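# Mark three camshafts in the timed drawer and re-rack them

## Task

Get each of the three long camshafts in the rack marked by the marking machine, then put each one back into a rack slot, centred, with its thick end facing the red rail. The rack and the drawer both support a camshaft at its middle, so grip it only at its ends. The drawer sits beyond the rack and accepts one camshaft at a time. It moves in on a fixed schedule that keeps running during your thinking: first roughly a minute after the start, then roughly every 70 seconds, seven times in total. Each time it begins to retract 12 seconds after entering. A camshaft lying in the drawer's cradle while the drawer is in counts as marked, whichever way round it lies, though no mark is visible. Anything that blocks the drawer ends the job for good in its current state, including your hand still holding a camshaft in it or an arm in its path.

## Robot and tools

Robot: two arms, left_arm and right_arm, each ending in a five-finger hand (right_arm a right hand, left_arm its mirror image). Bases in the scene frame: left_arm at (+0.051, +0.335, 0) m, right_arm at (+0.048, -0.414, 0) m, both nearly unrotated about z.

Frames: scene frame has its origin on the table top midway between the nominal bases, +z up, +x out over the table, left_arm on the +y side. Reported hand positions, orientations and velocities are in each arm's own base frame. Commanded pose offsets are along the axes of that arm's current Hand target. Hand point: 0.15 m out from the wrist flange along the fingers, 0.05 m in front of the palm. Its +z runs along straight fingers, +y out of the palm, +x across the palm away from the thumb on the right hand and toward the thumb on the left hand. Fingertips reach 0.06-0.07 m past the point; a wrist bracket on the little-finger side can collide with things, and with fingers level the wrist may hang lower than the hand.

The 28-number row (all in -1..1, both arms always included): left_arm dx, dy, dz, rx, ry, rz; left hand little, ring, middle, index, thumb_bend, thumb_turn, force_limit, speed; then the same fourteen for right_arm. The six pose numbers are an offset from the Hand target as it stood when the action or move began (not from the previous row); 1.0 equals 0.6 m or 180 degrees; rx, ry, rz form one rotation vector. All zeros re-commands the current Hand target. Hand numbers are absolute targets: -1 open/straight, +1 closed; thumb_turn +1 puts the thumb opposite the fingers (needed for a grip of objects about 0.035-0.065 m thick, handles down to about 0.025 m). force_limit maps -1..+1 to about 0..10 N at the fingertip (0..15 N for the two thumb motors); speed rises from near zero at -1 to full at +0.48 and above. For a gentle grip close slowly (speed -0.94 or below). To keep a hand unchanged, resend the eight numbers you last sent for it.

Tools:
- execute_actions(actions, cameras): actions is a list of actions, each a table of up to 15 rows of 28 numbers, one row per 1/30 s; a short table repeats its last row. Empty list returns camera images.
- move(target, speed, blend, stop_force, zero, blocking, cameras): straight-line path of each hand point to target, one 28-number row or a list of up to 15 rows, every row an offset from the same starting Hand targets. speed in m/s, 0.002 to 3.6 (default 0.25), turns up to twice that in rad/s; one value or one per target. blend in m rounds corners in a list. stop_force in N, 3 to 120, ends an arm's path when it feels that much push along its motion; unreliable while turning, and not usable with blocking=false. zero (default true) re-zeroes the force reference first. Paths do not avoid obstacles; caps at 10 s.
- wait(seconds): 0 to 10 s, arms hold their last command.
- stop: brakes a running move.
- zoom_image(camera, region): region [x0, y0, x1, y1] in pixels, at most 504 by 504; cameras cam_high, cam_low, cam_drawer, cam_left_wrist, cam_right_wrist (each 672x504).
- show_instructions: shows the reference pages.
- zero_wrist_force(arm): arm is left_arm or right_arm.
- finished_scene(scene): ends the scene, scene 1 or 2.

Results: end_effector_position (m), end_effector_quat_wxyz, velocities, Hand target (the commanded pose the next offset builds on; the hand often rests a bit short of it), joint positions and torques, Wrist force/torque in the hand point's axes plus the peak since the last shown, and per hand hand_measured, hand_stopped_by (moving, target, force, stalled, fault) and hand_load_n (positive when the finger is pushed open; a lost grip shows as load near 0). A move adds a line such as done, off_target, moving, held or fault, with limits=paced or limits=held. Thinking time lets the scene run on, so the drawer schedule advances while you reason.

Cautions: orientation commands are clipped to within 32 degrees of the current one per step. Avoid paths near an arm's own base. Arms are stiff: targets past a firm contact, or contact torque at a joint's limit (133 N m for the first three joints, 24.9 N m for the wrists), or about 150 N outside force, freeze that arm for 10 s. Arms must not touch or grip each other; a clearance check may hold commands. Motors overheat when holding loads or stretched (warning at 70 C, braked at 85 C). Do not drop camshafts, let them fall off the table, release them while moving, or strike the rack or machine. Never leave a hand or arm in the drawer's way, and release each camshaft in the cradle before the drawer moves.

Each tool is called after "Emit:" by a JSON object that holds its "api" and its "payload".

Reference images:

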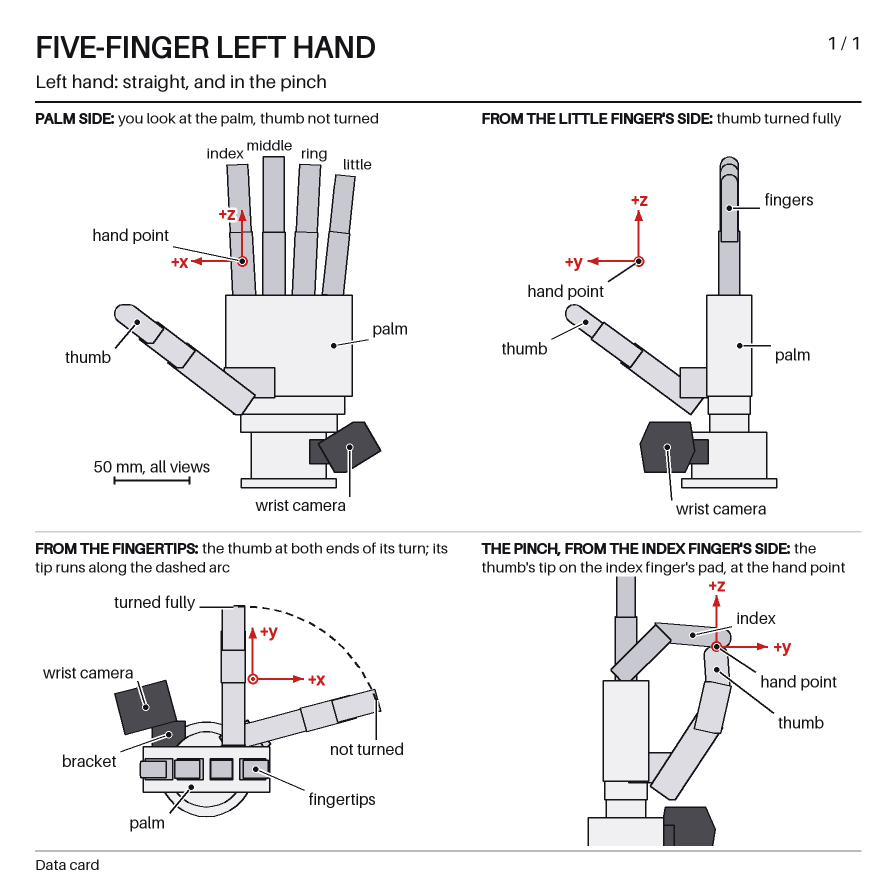

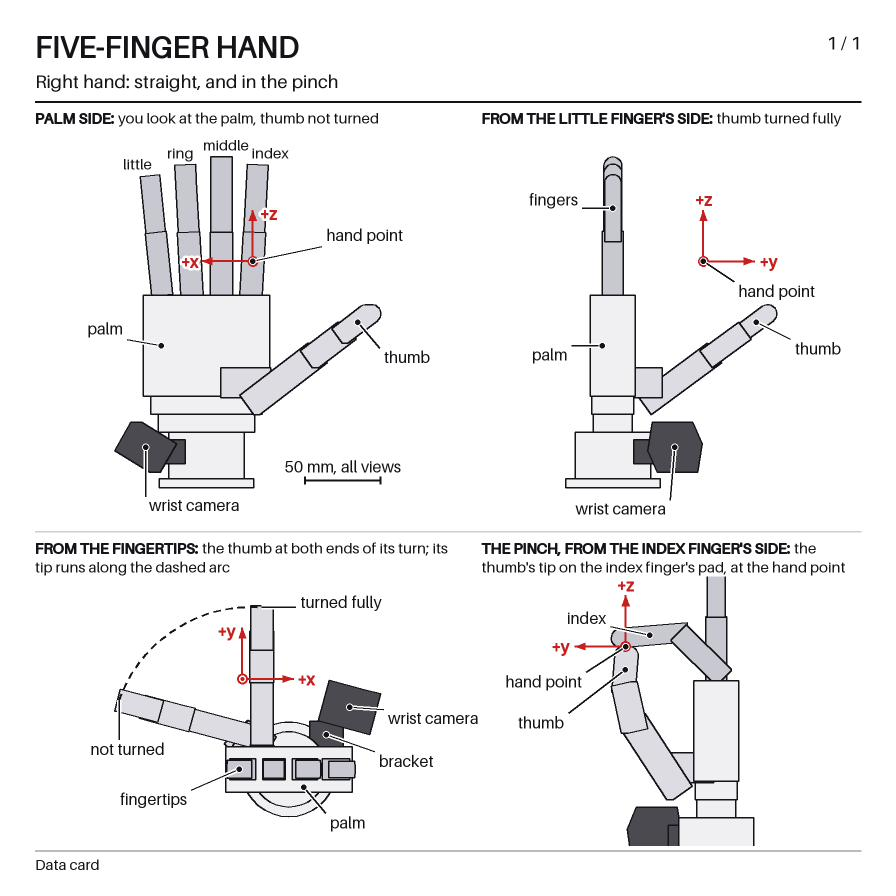

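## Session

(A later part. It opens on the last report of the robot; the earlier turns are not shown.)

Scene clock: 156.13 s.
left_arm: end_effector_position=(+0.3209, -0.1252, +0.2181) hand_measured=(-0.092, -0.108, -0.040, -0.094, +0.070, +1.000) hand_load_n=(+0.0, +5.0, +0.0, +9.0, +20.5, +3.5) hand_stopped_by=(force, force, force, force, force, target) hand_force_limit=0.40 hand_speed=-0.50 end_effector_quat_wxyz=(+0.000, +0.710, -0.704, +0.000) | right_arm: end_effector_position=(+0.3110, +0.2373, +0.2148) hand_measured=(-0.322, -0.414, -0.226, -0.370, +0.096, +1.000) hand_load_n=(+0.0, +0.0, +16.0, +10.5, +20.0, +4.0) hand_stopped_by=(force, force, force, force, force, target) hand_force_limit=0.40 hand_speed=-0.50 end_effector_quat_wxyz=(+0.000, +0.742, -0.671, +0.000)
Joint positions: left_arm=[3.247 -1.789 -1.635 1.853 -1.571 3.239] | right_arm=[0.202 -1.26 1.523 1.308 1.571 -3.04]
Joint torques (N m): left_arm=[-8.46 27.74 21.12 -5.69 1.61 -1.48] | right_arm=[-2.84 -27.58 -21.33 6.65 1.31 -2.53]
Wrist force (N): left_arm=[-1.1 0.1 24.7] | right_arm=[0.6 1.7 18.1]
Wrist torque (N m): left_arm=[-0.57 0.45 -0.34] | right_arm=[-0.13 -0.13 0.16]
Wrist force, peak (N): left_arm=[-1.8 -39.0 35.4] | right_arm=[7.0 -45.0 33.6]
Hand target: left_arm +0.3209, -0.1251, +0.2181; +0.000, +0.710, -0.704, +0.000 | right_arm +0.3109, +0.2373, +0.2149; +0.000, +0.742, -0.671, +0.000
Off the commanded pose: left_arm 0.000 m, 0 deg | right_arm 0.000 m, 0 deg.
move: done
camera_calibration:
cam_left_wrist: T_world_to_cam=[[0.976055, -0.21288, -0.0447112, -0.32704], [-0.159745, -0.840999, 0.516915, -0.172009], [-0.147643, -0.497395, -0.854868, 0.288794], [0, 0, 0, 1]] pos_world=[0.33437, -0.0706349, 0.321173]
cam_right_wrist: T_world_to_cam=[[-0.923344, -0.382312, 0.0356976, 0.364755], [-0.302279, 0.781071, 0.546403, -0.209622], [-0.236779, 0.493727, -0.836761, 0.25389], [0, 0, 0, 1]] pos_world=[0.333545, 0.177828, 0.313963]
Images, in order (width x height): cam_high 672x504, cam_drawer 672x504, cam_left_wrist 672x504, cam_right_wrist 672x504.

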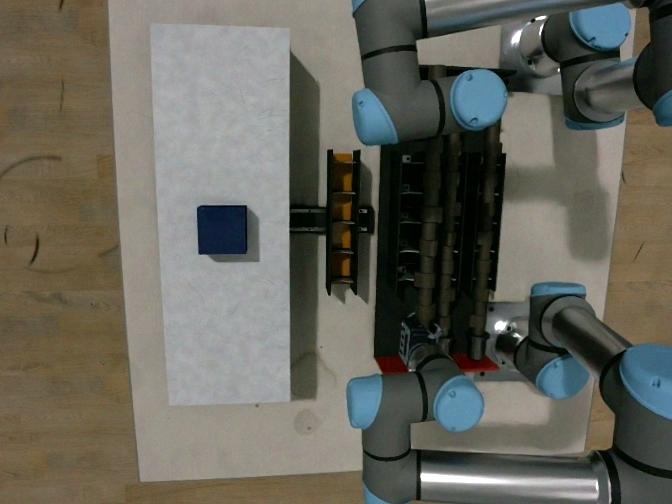

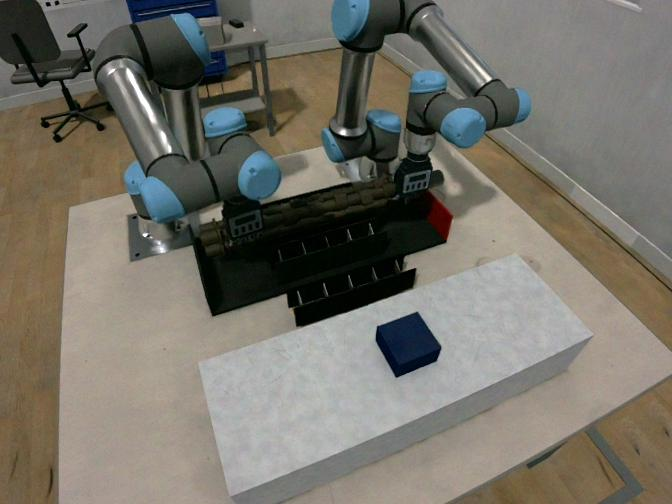

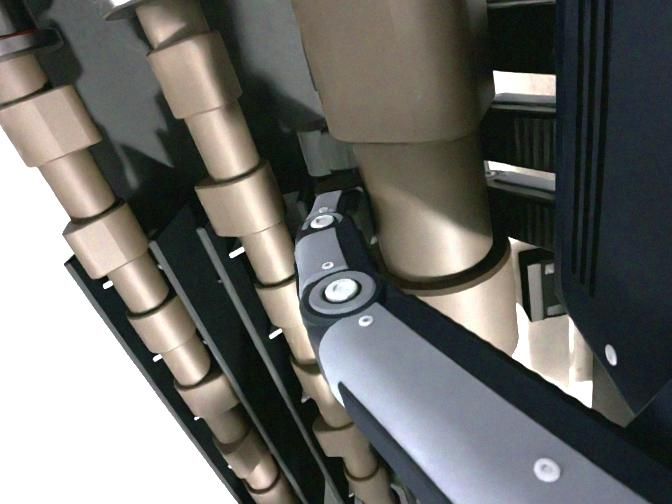

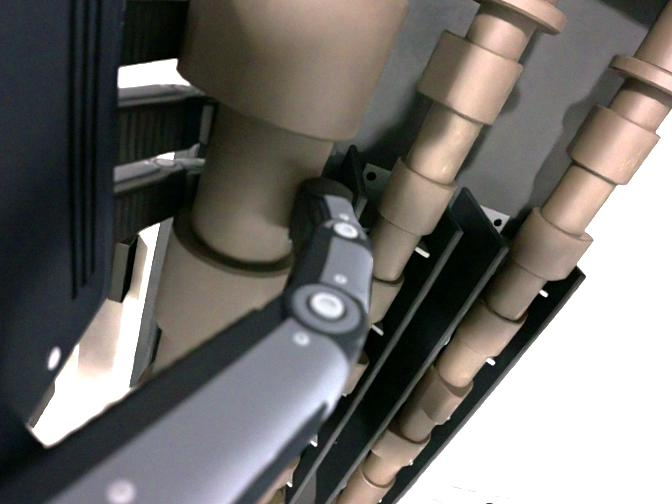

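Emit:
{"api": "move", "payload": {"target": [-0.0122,-0.248,0,0,0,0,0.7,0.7,0.7,0.7,0.42,1,0.4,-0.5,0.0215,-0.2475,0,0,0,0,0.7,0.7,0.7,0.7,0.42,1,0.4,-0.5], "speed": 0.15, "cameras": ["cam_high","cam_drawer","cam_left_wrist","cam_right_wrist"]}}

Scene clock: 194.00 s.
left_arm: end_effector_position=(+0.4696, -0.1167, +0.2181) hand_measured=(-0.092, -0.108, -0.040, -0.094, +0.070, +1.000) hand_load_n=(+0.0, +5.0, +0.0, +9.5, +21.0, +3.5) hand_stopped_by=(force, force, force, force, force, target) hand_force_limit=0.40 hand_speed=-0.50 end_effector_quat_wxyz=(+0.000, +0.710, -0.704, +0.000) | right_arm: end_effector_position=(+0.4600, +0.2392, +0.2148) hand_measured=(-0.322, -0.414, -0.226, -0.370, +0.096, +1.000) hand_load_n=(+0.0, +0.0, +16.0, +10.5, +20.0, +4.0) hand_stopped_by=(force, force, force, force, force, target) hand_force_limit=0.40 hand_speed=-0.50 end_effector_quat_wxyz=(+0.000, +0.742, -0.671, +0.000)
Joint positions: left_arm=[3.233 -2.144 -1.129 1.702 -1.571 3.225] | right_arm=[0.151 -0.917 1.006 1.482 1.571 -3.09]
Joint torques (N m): left_arm=[-4.41 46.53 33.24 -3.87 -2.53 0.42] | right_arm=[9.31 -40.71 -28.21 5.34 1.59 2.56]
Wrist force (N): left_arm=[-0.3 0.3 24.6] | right_arm=[0.0 1.1 18.2]
Wrist torque (N m): left_arm=[-0.52 0.41 -0.32] | right_arm=[-0.20 -0.18 0.10]
Wrist force, peak (N): left_arm=[2.2 -5.3 25.6] | right_arm=[-3.9 0.8 19.2]
Hand target: left_arm +0.4697, -0.1167, +0.2181; +0.000, +0.710, -0.704, +0.000 | right_arm +0.4600, +0.2393, +0.2148; +0.000, +0.742, -0.671, +0.000
Off the commanded pose: left_arm 0.000 m, 0 deg | right_arm 0.000 m, 0 deg.
move: done
camera_calibration:
cam_left_wrist: T_world_to_cam=[[0.976056, -0.212846, -0.0448448, -0.47025], [-0.159648, -0.841012, 0.516924, -0.141257], [-0.14774, -0.497388, -0.854856, 0.314956], [0, 0, 0, 1]] pos_world=[0.48297, -0.062235, 0.321173]
cam_right_wrist: T_world_to_cam=[[-0.923351, -0.382283, 0.0358249, 0.503018], [-0.302184, 0.781091, 0.546426, -0.166124], [-0.236872, 0.493717, -0.836741, 0.288273], [0, 0, 0, 1]] pos_world=[0.482545, 0.179728, 0.313963]
Images, in order (width x height): cam_high 672x504, cam_drawer 672x504, cam_left_wrist 672x504, cam_right_wrist 672x504.

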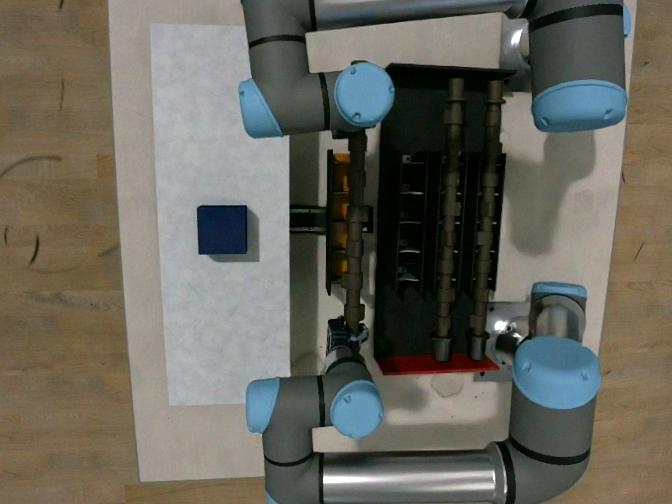

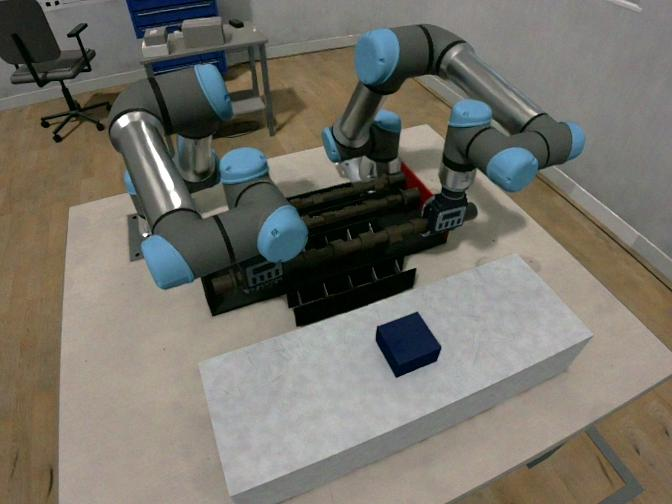

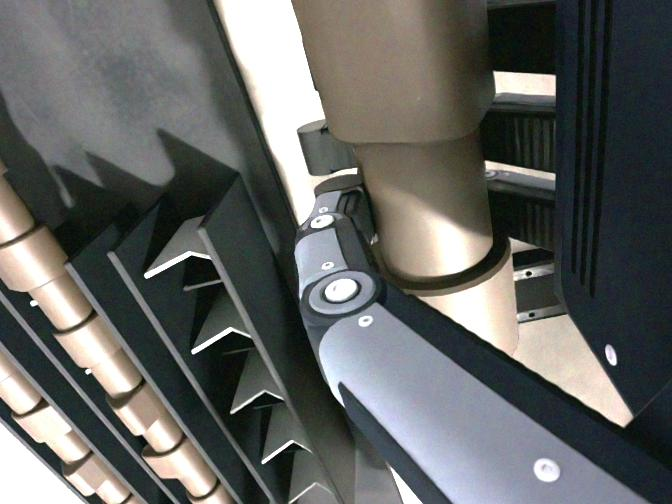

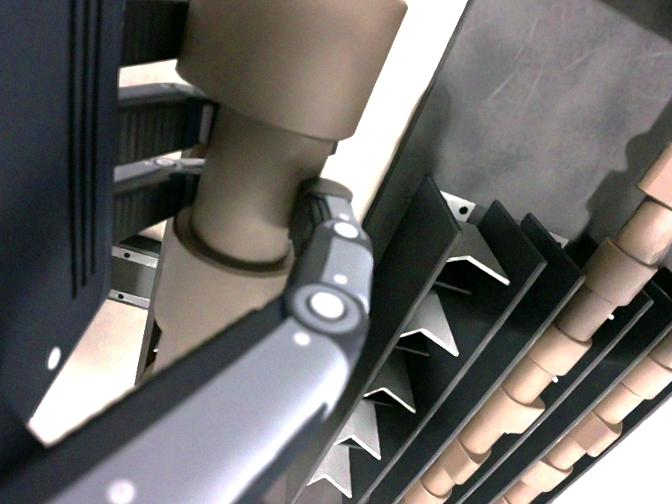

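Emit:
{"api": "zoom_image", "payload": {"camera": "cam_high", "region": [310, 120, 470, 240]}}

Emit:
{"api": "zoom_image", "payload": {"camera": "cam_high", "region": [310, 210, 470, 330]}}

Emit:
{"api": "wait", "payload": {"seconds": 1, "cameras": ["cam_drawer"]}}

Scaled by 3.150.

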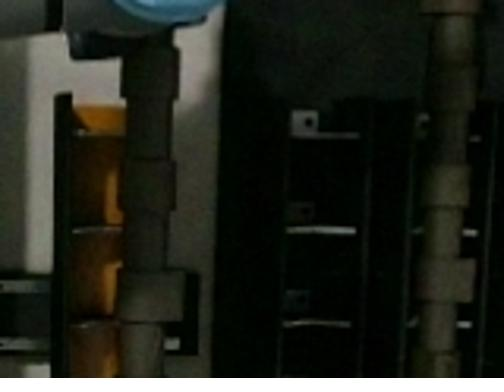

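Scaled by 3.150.

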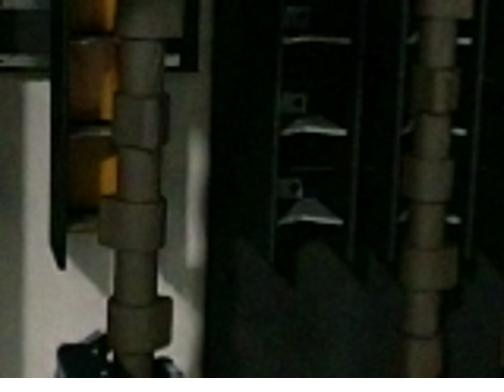

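Scene clock: 199.80 s.
left_arm: end_effector_position=(+0.4697, -0.1167, +0.2181) hand_measured=(-0.092, -0.108, -0.040, -0.094, +0.070, +1.000) hand_load_n=(+0.0, +5.0, +0.0, +9.5, +20.5, +3.5) hand_stopped_by=(force, force, force, force, force, target) hand_force_limit=0.40 hand_speed=-0.50 end_effector_quat_wxyz=(+0.000, +0.710, -0.704, +0.000) | right_arm: end_effector_position=(+0.4600, +0.2393, +0.2148) hand_measured=(-0.322, -0.414, -0.226, -0.370, +0.096, +1.000) hand_load_n=(+0.0, +0.0, +16.0, +10.0, +20.0, +4.0) hand_stopped_by=(force, force, force, force, force, target) hand_force_limit=0.40 hand_speed=-0.50 end_effector_quat_wxyz=(+0.000, +0.742, -0.671, +0.000)
Joint positions: left_arm=[3.233 -2.144 -1.129 1.702 -1.571 3.225] | right_arm=[0.151 -0.917 1.006 1.482 1.571 -3.09]
Joint torques (N m): left_arm=[9.41 46.43 31.7 -7.98 1.39 2.3] | right_arm=[9.42 -41.84 -27.4 6.85 -2.08 2.56]
Wrist force (N): left_arm=[-0.7 0.4 24.8] | right_arm=[0.4 1.4 18.7]
Wrist torque (N m): left_arm=[-0.53 0.40 -0.33] | right_arm=[-0.19 -0.14 0.11]
Wrist force, peak (N): left_arm=[-0.2 0.4 25.5] | right_arm=[0.7 1.4 19.3]
Hand target: left_arm +0.4697, -0.1167, +0.2181; +0.000, +0.710, -0.704, +0.000 | right_arm +0.4600, +0.2393, +0.2148; +0.000, +0.742, -0.671, +0.000
Off the commanded pose: left_arm 0.000 m, 0 deg | right_arm 0.000 m, 0 deg.
wait: 1.00 s; at rest from the start
Images, in order (width x height): cam_drawer 672x504.

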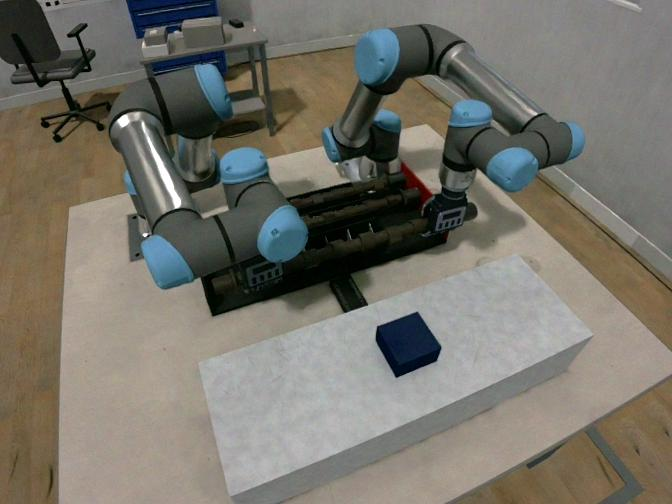

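Emit:
{"api": "wait", "payload": {"seconds": 8, "cameras": ["cam_drawer"]}}

Scene clock: 215.23 s.
left_arm: end_effector_position=(+0.4697, -0.1167, +0.2181) hand_measured=(-0.092, -0.108, -0.040, -0.094, +0.070, +1.000) hand_load_n=(+0.0, +4.5, +0.5, +9.5, +21.0, +3.5) hand_stopped_by=(force, force, force, force, force, target) hand_force_limit=0.40 hand_speed=-0.50 end_effector_quat_wxyz=(+0.000, +0.710, -0.704, +0.000) | right_arm: end_effector_position=(+0.4600, +0.2393, +0.2148) hand_measured=(-0.322, -0.414, -0.226, -0.370, +0.096, +1.000) hand_load_n=(+0.0, +0.0, +16.0, +10.0, +20.0, +4.0) hand_stopped_by=(force, force, force, force, force, target) hand_force_limit=0.40 hand_speed=-0.50 end_effector_quat_wxyz=(+0.000, +0.742, -0.671, +0.000)
Joint positions: left_arm=[3.233 -2.144 -1.129 1.702 -1.571 3.225] | right_arm=[0.151 -0.917 1.006 1.482 1.571 -3.09]
Joint torques (N m): left_arm=[10.09 46.24 30.38 -7.58 2.84 1.92] | right_arm=[8.11 -41.95 -25.97 6.69 -2.05 1.98]
Wrist force (N): left_arm=[-0.8 0.4 24.8] | right_arm=[0.7 1.0 18.7]
Wrist torque (N m): left_arm=[-0.52 0.41 -0.33] | right_arm=[-0.25 -0.19 0.12]
Wrist force, peak (N): left_arm=[-0.4 0.5 25.5] | right_arm=[0.9 1.1 19.3]
Hand target: left_arm +0.4697, -0.1167, +0.2181; +0.000, +0.710, -0.704, +0.000 | right_arm +0.4600, +0.2393, +0.2148; +0.000, +0.742, -0.671, +0.000
Off the commanded pose: left_arm 0.000 m, 0 deg | right_arm 0.000 m, 0 deg.
wait: 8.00 s; at rest from the start
Images, in order (width x height): cam_drawer 672x504.

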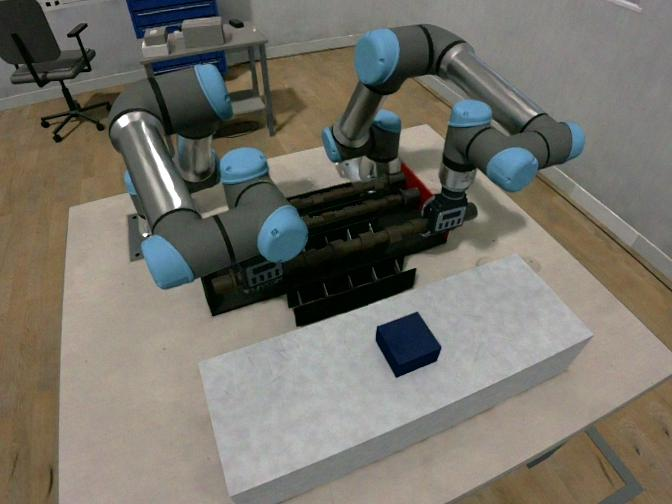

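Emit:
{"api": "move", "payload": {"target": [0,-0.0083,0.125,0,0,0,0.7,0.7,0.7,0.7,0.42,1,0.4,-0.5,0,-0.0083,0.125,0,0,0,0.7,0.7,0.7,0.7,0.42,1,0.4,-0.5], "speed": 0.1, "stop_force": 15, "cameras": ["cam_high","cam_drawer","cam_left_wrist","cam_right_wrist"]}}

Emit:
{"api": "zoom_image", "payload": {"camera": "cam_high", "region": [310, 120, 470, 240]}}

Emit:
{"api": "zoom_image", "payload": {"camera": "cam_high", "region": [310, 210, 470, 330]}}

Scene clock: 220.53 s.
left_arm: end_effector_position=(+0.4746, -0.1166, +0.1431) hand_measured=(-0.092, -0.108, -0.040, -0.094, +0.070, +1.000) hand_load_n=(+0.0, +5.0, +0.0, +9.5, +21.0, +2.5) hand_stopped_by=(force, force, force, force, force, target) hand_force_limit=0.40 hand_speed=-0.50 end_effector_quat_wxyz=(+0.000, +0.710, -0.704, +0.000) | right_arm: end_effector_position=(+0.4649, +0.2397, +0.1398) hand_measured=(-0.322, -0.414, -0.226, -0.370, +0.096, +1.000) hand_load_n=(+0.0, +0.0, +16.0, +10.0, +20.0, +3.0) hand_stopped_by=(force, force, force, force, force, target) hand_force_limit=0.40 hand_speed=-0.50 end_effector_quat_wxyz=(+0.000, +0.742, -0.671, +0.000)
Joint positions: left_arm=[3.232 -2.197 -1.239 1.864 -1.571 3.224] | right_arm=[0.151 -0.87 1.121 1.321 1.571 -3.091]
Joint torques (N m): left_arm=[-15.23 66 31.59 -3.42 0.6 -1.11] | right_arm=[1.23 -58.78 -17.66 3.05 -4.74 -1.35]
Wrist force (N): left_arm=[-10.5 0.7 24.3] | right_arm=[10.3 2.4 18.2]
Wrist torque (N m): left_arm=[-0.50 0.36 -0.64] | right_arm=[-0.18 -0.07 0.46]
Wrist force, peak (N): left_arm=[-10.3 0.7 28.3] | right_arm=[9.9 2.2 21.2]
Hand target: left_arm +0.4746, -0.1166, +0.1431; +0.000, +0.710, -0.704, +0.000 | right_arm +0.4649, +0.2398, +0.1398; +0.000, +0.742, -0.671, +0.000
Off the commanded pose: left_arm 0.000 m, 0 deg | right_arm 0.000 m, 0 deg.
move: done
camera_calibration:
cam_left_wrist: T_world_to_cam=[[0.976042, -0.212894, -0.0449283, -0.478448], [-0.159645, -0.841005, 0.516938, -0.10161], [-0.147838, -0.49738, -0.854843, 0.251675], [0, 0, 0, 1]] pos_world=[0.48797, -0.0621349, 0.246173]
cam_right_wrist: T_world_to_cam=[[-0.923329, -0.382327, 0.0359033, 0.510437], [-0.302176, 0.781077, 0.546452, -0.124137], [-0.236967, 0.493706, -0.836721, 0.226425], [0, 0, 0, 1]] pos_world=[0.487446, 0.180328, 0.238963]
Images, in order (width x height): cam_high 672x504, cam_drawer 672x504, cam_left_wrist 672x504, cam_right_wrist 672x504.

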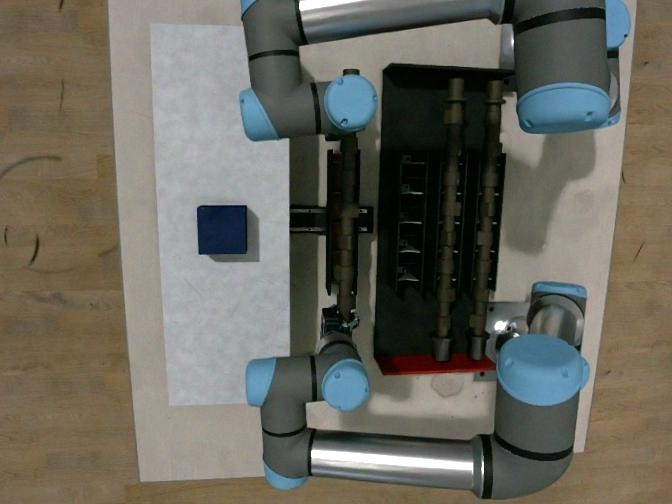

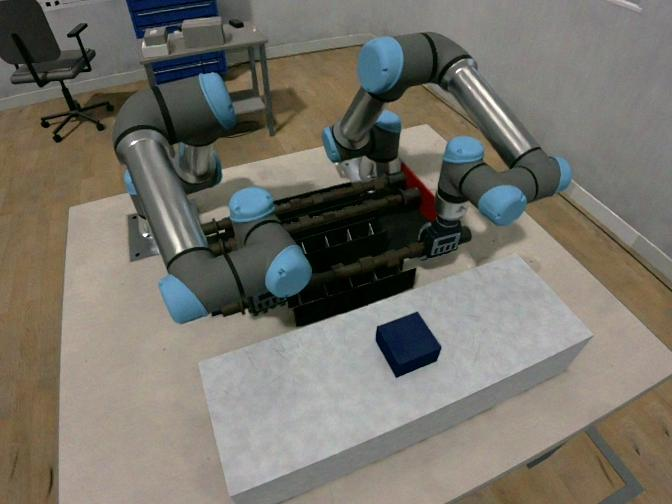

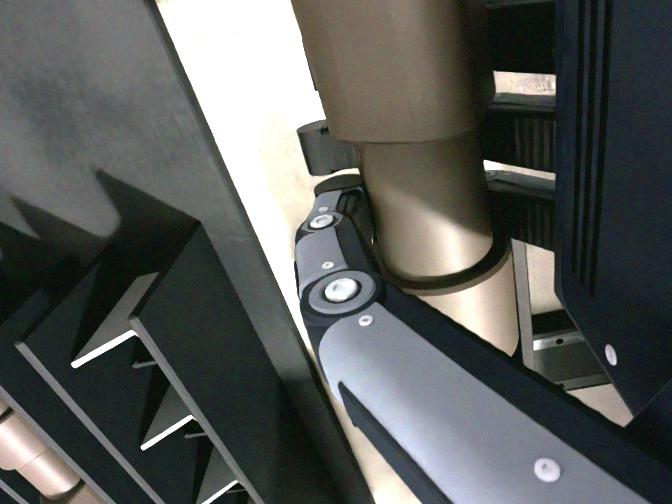

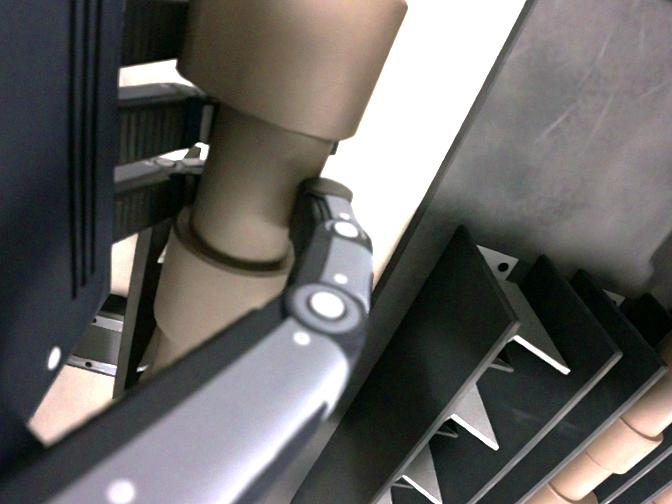

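Scaled by 3.150.

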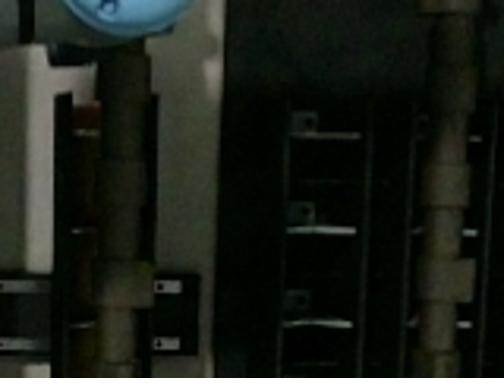

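Scaled by 3.150.

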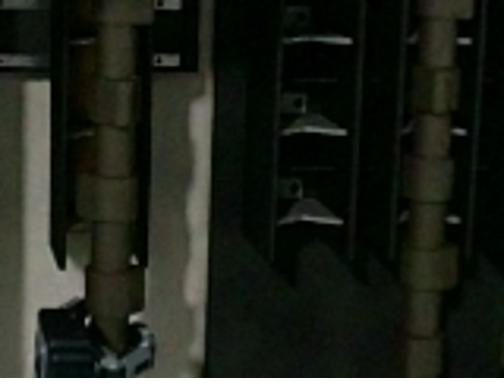

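Emit:
{"api": "move", "payload": {"target": [0,0,0.081,0,0,0,0.7,0.7,0.7,0.7,0.42,1,0.4,-0.5,0,0,0.081,0,0,0,0.7,0.7,0.7,0.7,0.42,1,0.4,-0.5], "speed": 0.05, "stop_force": 14, "cameras": ["cam_high","cam_drawer"]}}

Emit:
{"api": "zoom_image", "payload": {"camera": "cam_drawer", "region": [200, 200, 480, 360]}}

Scene clock: 226.33 s.
left_arm: end_effector_position=(+0.4746, -0.1166, +0.0966) hand_measured=(-0.092, -0.106, -0.040, -0.092, +0.070, +1.000) hand_load_n=(+0.0, +2.5, +0.0, +8.0, +17.5, +2.5) hand_stopped_by=(force, force, force, force, force, target) hand_force_limit=0.40 hand_speed=-0.50 end_effector_quat_wxyz=(+0.000, +0.710, -0.704, +0.000) | right_arm: end_effector_position=(+0.4649, +0.2398, +0.0962) hand_measured=(-0.322, -0.414, -0.224, -0.368, +0.096, +1.000) hand_load_n=(+0.5, +3.0, +7.0, +6.0, +19.5, +3.5) hand_stopped_by=(force, force, force, force, force, target) hand_force_limit=0.40 hand_speed=-0.50 end_effector_quat_wxyz=(+0.000, +0.742, -0.671, +0.000)
Joint positions: left_arm=[3.232 -2.235 -1.299 1.964 -1.571 3.224] | right_arm=[0.151 -0.837 1.18 1.229 1.571 -3.091]
Joint torques (N m): left_arm=[-1.55 65.87 18.9 -3.98 0.51 1.56] | right_arm=[6.18 -48.24 -11.64 3.04 1.68 2.52]
Wrist force (N): left_arm=[-1.2 -0.1 26.1] | right_arm=[1.3 2.1 17.7]
Wrist torque (N m): left_arm=[-0.41 0.27 -0.24] | right_arm=[-0.32 -0.37 -0.01]
Wrist force, peak (N): left_arm=[-10.3 0.7 25.4] | right_arm=[10.9 2.3 19.2]
Hand target: left_arm +0.4746, -0.1166, +0.0966; +0.000, +0.710, -0.704, +0.000 (not the last commanded pose) | right_arm +0.4648, +0.2398, +0.0961; +0.000, +0.742, -0.671, +0.000 (not the last commanded pose)
Off the commanded pose: left_arm 0.002 m, 0 deg | right_arm 0.005 m, 0 deg.
move: contact (left_arm, right_arm)
Images, in order (width x height): cam_high 672x504, cam_drawer 672x504.

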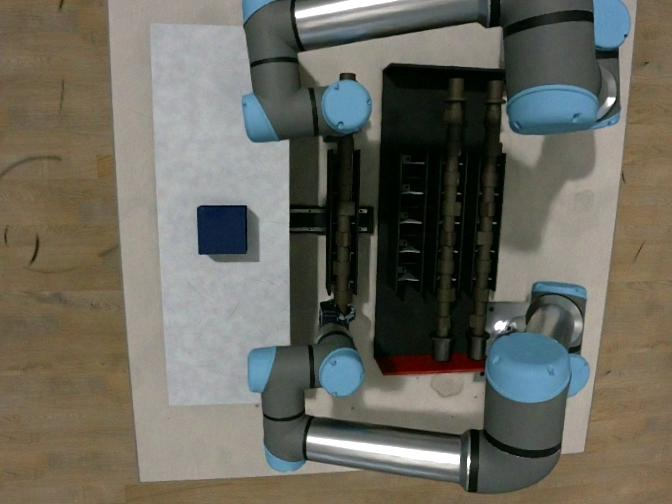

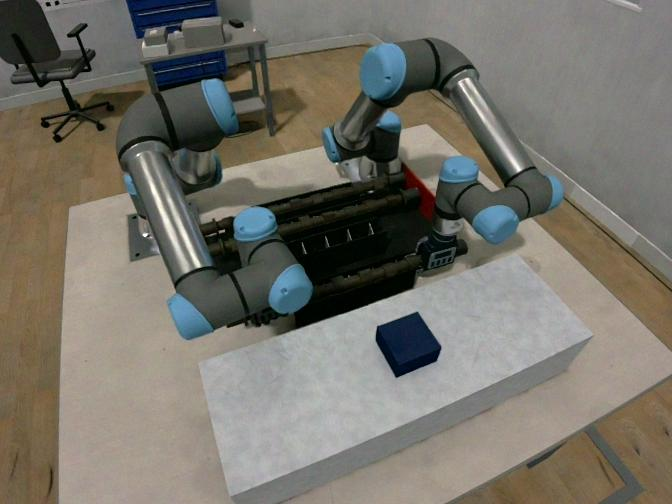

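Scaled by 1.800.

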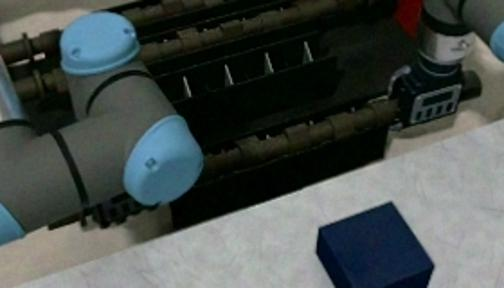

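Emit:
{"api": "move", "payload": {"target": [[0,0,0.004,0,0,0,0.7,0.7,0.7,0.7,0.42,1,0.4,-0.5,0,0,0.004,0,0,0,0.7,0.7,0.7,0.7,0.42,1,0.4,-0.5],[0,0,0.004,0,0,0,-1,-1,-1,-1,-0.4,1,0.4,-0.3,0,0,0.004,0,0,0,-1,-1,-1,-1,-0.4,1,0.4,-0.3]], "speed": 0.05, "cameras": ["cam_drawer","cam_left_wrist","cam_right_wrist"]}}

Scene clock: 232.00 s.
left_arm: end_effector_position=(+0.4746, -0.1166, +0.0942) hand_measured=(-1.000, -1.000, -1.000, -1.000, -0.400, +1.000) hand_load_n=(+0.0, +0.0, +0.0, +0.0, +0.0, +0.0) hand_stopped_by=(target, target, target, target, target, target) hand_force_limit=0.40 hand_speed=-0.30 end_effector_quat_wxyz=(+0.000, +0.710, -0.704, +0.000) | right_arm: end_effector_position=(+0.4648, +0.2397, +0.0937) hand_measured=(-1.000, -1.000, -1.000, -1.000, -0.400, +1.000) hand_load_n=(+0.0, +0.0, +0.0, +0.0, +0.0, +0.0) hand_stopped_by=(target, target, target, target, target, target) hand_force_limit=0.40 hand_speed=-0.30 end_effector_quat_wxyz=(+0.000, +0.742, -0.671, +0.000)
Joint positions: left_arm=[3.232 -2.238 -1.302 1.969 -1.571 3.224] | right_arm=[0.151 -0.835 1.183 1.224 1.571 -3.091]
Joint torques (N m): left_arm=[8.98 43.11 25.17 -4.5 0.14 1.42] | right_arm=[6.62 -49.67 -21.5 4.15 1.46 2.47]
Wrist force (N): left_arm=[-0.4 0.8 0.5] | right_arm=[0.1 1.0 0.4]
Wrist torque (N m): left_arm=[0.10 0.08 -0.01] | right_arm=[0.11 -0.17 0.02]
Wrist force, peak (N): left_arm=[-1.4 0.0 26.4] | right_arm=[0.8 -4.8 -18.3]
Hand target: left_arm +0.4746, -0.1166, +0.0942; +0.000, +0.710, -0.704, +0.000 | right_arm +0.4648, +0.2397, +0.0937; +0.000, +0.742, -0.671, +0.000
Off the commanded pose: left_arm 0.000 m, 0 deg | right_arm 0.000 m, 0 deg.
move: done
camera_calibration:
cam_left_wrist: T_world_to_cam=[[0.976056, -0.212846, -0.0448448, -0.480665], [-0.159648, -0.841012, 0.516924, -0.0763282], [-0.14774, -0.497388, -0.854856, 0.209828], [0, 0, 0, 1]] pos_world=[0.48797, -0.062135, 0.197273]
cam_right_wrist: T_world_to_cam=[[-0.923335, -0.382301, 0.036029, 0.511974], [-0.302084, 0.781096, 0.546475, -0.0990289], [-0.23706, 0.493696, -0.8367, 0.187872], [0, 0, 0, 1]] pos_world=[0.487346, 0.180328, 0.192863]
Images, in order (width x height): cam_drawer 672x504, cam_left_wrist 672x504, cam_right_wrist 672x504.

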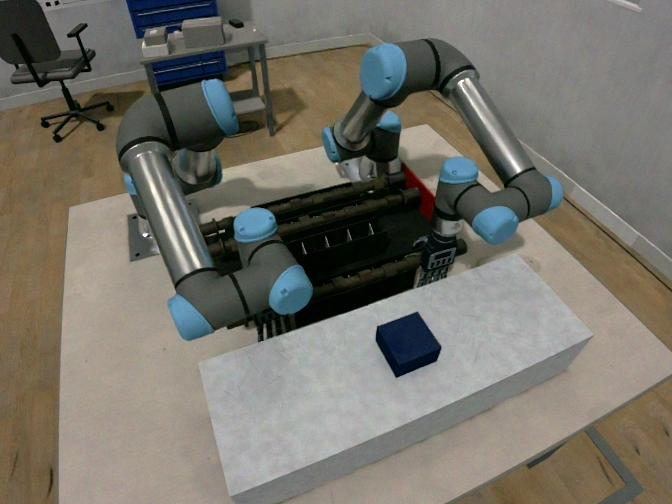

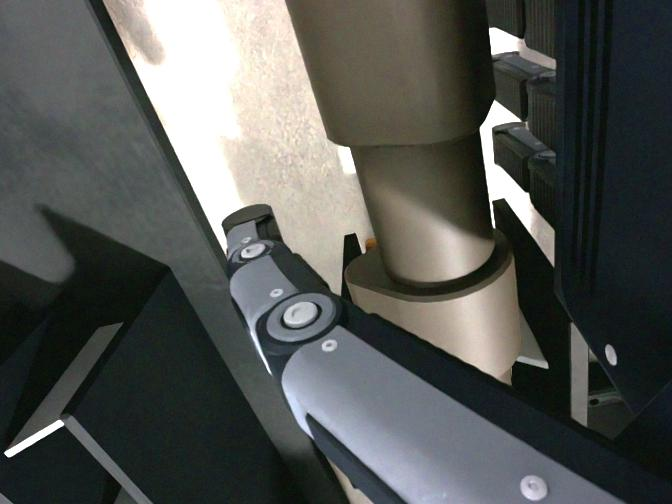

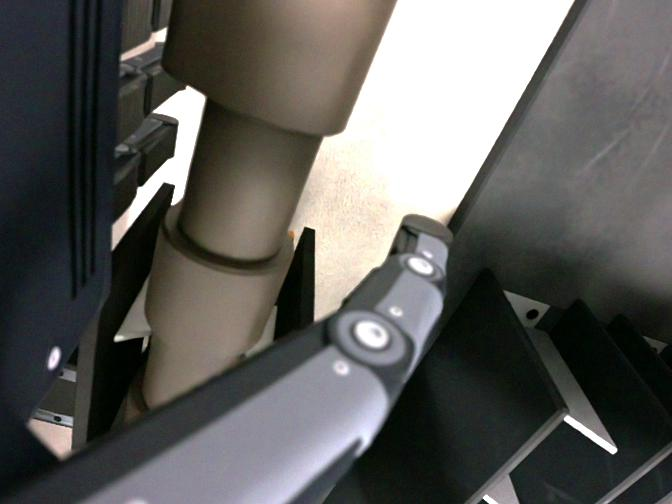

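Emit:
{"api": "move", "payload": {"target": [[0,0,-0.2167,0,0,0,-1,-1,-1,-1,-0.4,1,0.4,-0.3,0,0,-0.2167,0,0,0,-1,-1,-1,-1,-0.4,1,0.4,-0.3],[0,0.1667,-0.2167,0,0,0,-1,-1,-1,-1,-0.4,1,0.4,-0.3,0,0.1667,-0.2167,0,0,0,-1,-1,-1,-1,-0.4,1,0.4,-0.3]], "speed": 0.2, "blend": [0.02,0], "cameras": ["all"]}}

Emit:
{"api": "zoom_image", "payload": {"camera": "cam_high", "region": [310, 120, 510, 270]}}

Emit:
{"api": "zoom_image", "payload": {"camera": "cam_high", "region": [310, 220, 510, 370]}}

Scene clock: 243.00 s.
left_arm: end_effector_position=(+0.3747, -0.1174, +0.2242) hand_measured=(-1.000, -1.000, -1.000, -1.000, -0.400, +1.000) hand_load_n=(+0.0, +0.0, +0.0, +0.0, +0.0, +0.0) hand_stopped_by=(target, target, target, target, target, target) hand_force_limit=0.40 hand_speed=-0.30 end_effector_quat_wxyz=(+0.000, +0.710, -0.704, +0.000) | right_arm: end_effector_position=(+0.3654, +0.2298, +0.2238) hand_measured=(-1.000, -1.000, -1.000, -1.000, -0.400, +1.000) hand_load_n=(+0.0, +0.0, +0.0, +0.0, -0.5, +0.0) hand_stopped_by=(target, target, target, target, target, target) hand_force_limit=0.40 hand_speed=-0.30 end_effector_quat_wxyz=(+0.000, +0.742, -0.671, +0.000)
Joint positions: left_arm=[3.252 -1.907 -1.464 1.8 -1.571 3.244] | right_arm=[0.162 -1.156 1.355 1.373 1.571 -3.079]
Joint torques (N m): left_arm=[-11.17 41.28 8.36 -4.17 1.78 -1.67] | right_arm=[-8.63 -42.08 -8.55 2.23 -0.68 -2.66]
Wrist force (N): left_arm=[-0.1 0.8 0.5] | right_arm=[0.0 1.1 0.8]
Wrist torque (N m): left_arm=[0.11 0.03 -0.12] | right_arm=[0.11 -0.15 -0.14]
Wrist force, peak (N): left_arm=[-0.3 3.0 0.3] | right_arm=[-0.3 3.2 0.6]
Hand target: left_arm +0.3746, -0.1174, +0.2242; +0.000, +0.710, -0.704, +0.000 | right_arm +0.3654, +0.2298, +0.2238; +0.000, +0.742, -0.671, +0.000
Off the commanded pose: left_arm 0.000 m, 0 deg | right_arm 0.000 m, 0 deg.
move: done
camera_calibration:
cam_left_wrist: T_world_to_cam=[[0.97607, -0.212798, -0.0447612, -0.377506], [-0.15965, -0.84102, 0.516911, -0.160061], [-0.147643, -0.497395, -0.854868, 0.305817], [0, 0, 0, 1]] pos_world=[0.38807, -0.0628351, 0.327273]
cam_right_wrist: T_world_to_cam=[[-0.923314, -0.382345, 0.0361073, 0.411789], [-0.302075, 0.781081, 0.5465, -0.192398], [-0.237155, 0.493684, -0.83668, 0.278106], [0, 0, 0, 1]] pos_world=[0.388046, 0.170428, 0.322963]

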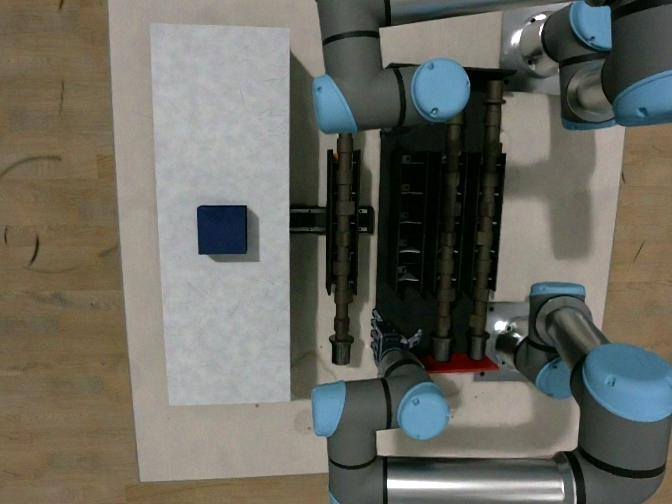

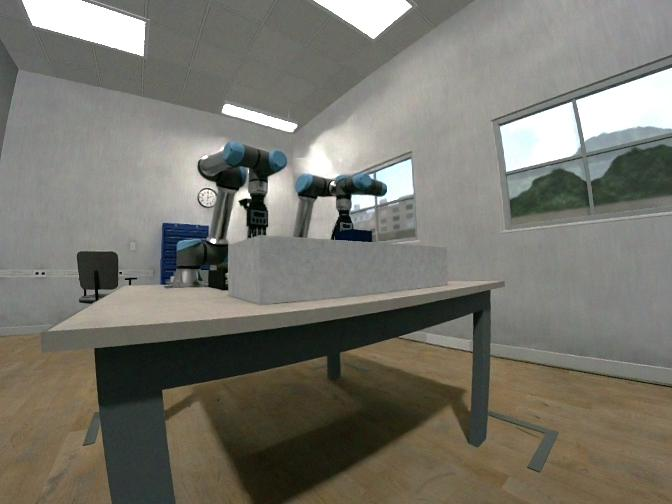

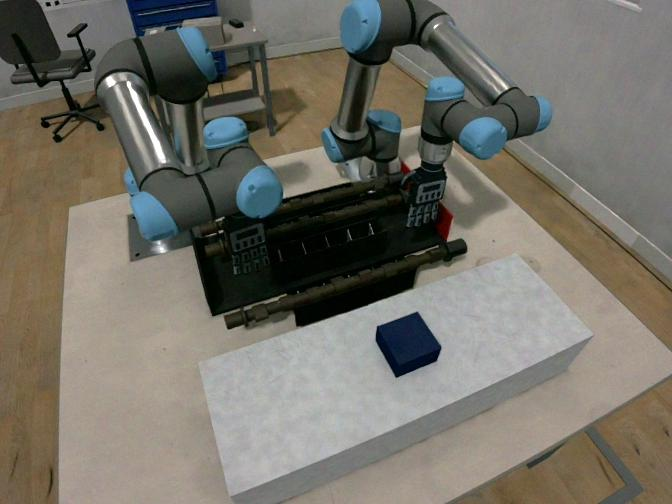

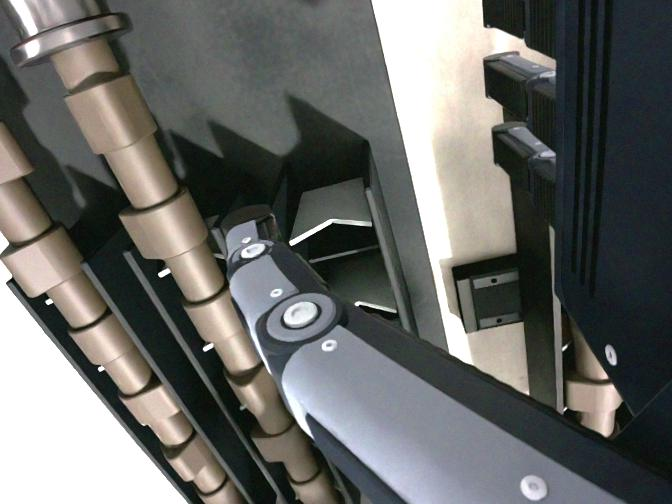

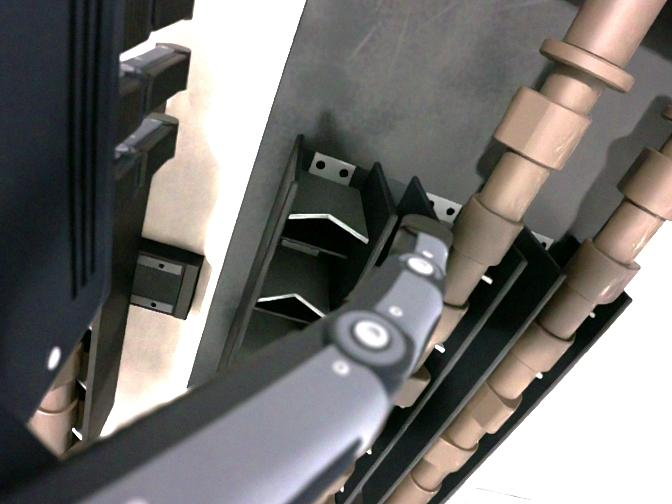

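Scaled by 2.520.

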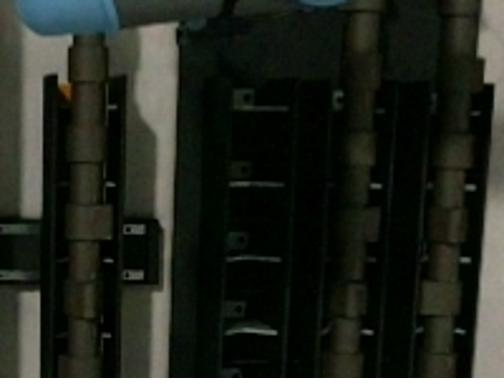

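Scaled by 2.520.

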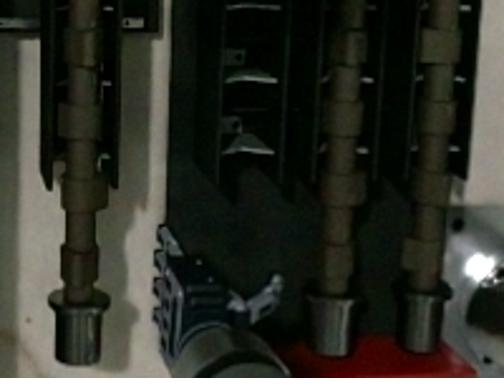

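Emit:
{"api": "wait", "payload": {"seconds": 1, "cameras": ["cam_high"]}}

Scene clock: 259.07 s.
left_arm: end_effector_position=(+0.3746, -0.1174, +0.2242) hand_measured=(-1.000, -1.000, -1.000, -1.000, -0.400, +1.000) hand_load_n=(+0.0, +0.0, +0.0, +0.0, +0.0, +0.0) hand_stopped_by=(target, target, target, target, target, target) hand_force_limit=0.40 hand_speed=-0.30 end_effector_quat_wxyz=(+0.000, +0.710, -0.704, +0.000) | right_arm: end_effector_position=(+0.3654, +0.2298, +0.2238) hand_measured=(-1.000, -1.000, -1.000, -1.000, -0.400, +1.000) hand_load_n=(+0.0, +0.0, +0.0, +0.0, +0.0, +0.0) hand_stopped_by=(target, target, target, target, target, target) hand_force_limit=0.40 hand_speed=-0.30 end_effector_quat_wxyz=(+0.000, +0.742, -0.671, +0.000)
Joint positions: left_arm=[3.251 -1.907 -1.464 1.8 -1.571 3.244] | right_arm=[0.162 -1.156 1.355 1.373 1.571 -3.08]
Joint torques (N m): left_arm=[-9.16 42.28 7.17 -0.19 -2.81 -1.1] | right_arm=[-7.51 -40.42 -8.56 0.8 1.85 -2.47]
Wrist force (N): left_arm=[-0.5 0.9 0.2] | right_arm=[0.0 1.3 0.2]
Wrist torque (N m): left_arm=[0.14 0.07 -0.14] | right_arm=[0.18 -0.13 -0.12]
Wrist force, peak (N): left_arm=[-0.4 1.3 0.6] | right_arm=[-0.5 1.6 0.5]
Hand target: left_arm +0.3746, -0.1174, +0.2242; +0.000, +0.710, -0.704, +0.000 | right_arm +0.3654, +0.2298, +0.2238; +0.000, +0.742, -0.671, +0.000
Off the commanded pose: left_arm 0.000 m, 0 deg | right_arm 0.000 m, 0 deg.
wait: 1.00 s; at rest from the start
Images, in order (width x height): cam_high 672x504.

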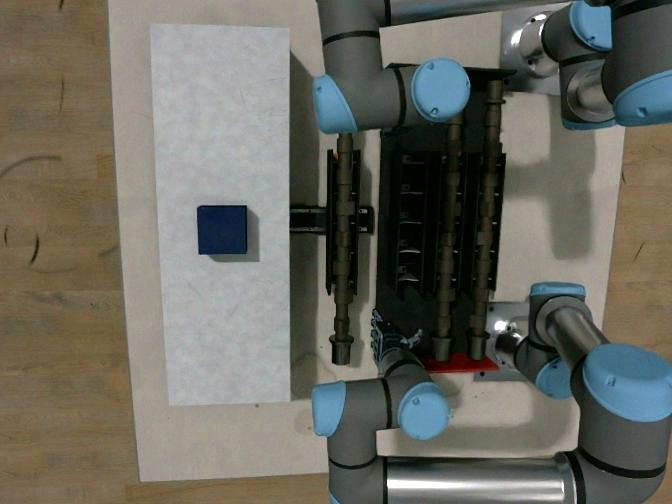

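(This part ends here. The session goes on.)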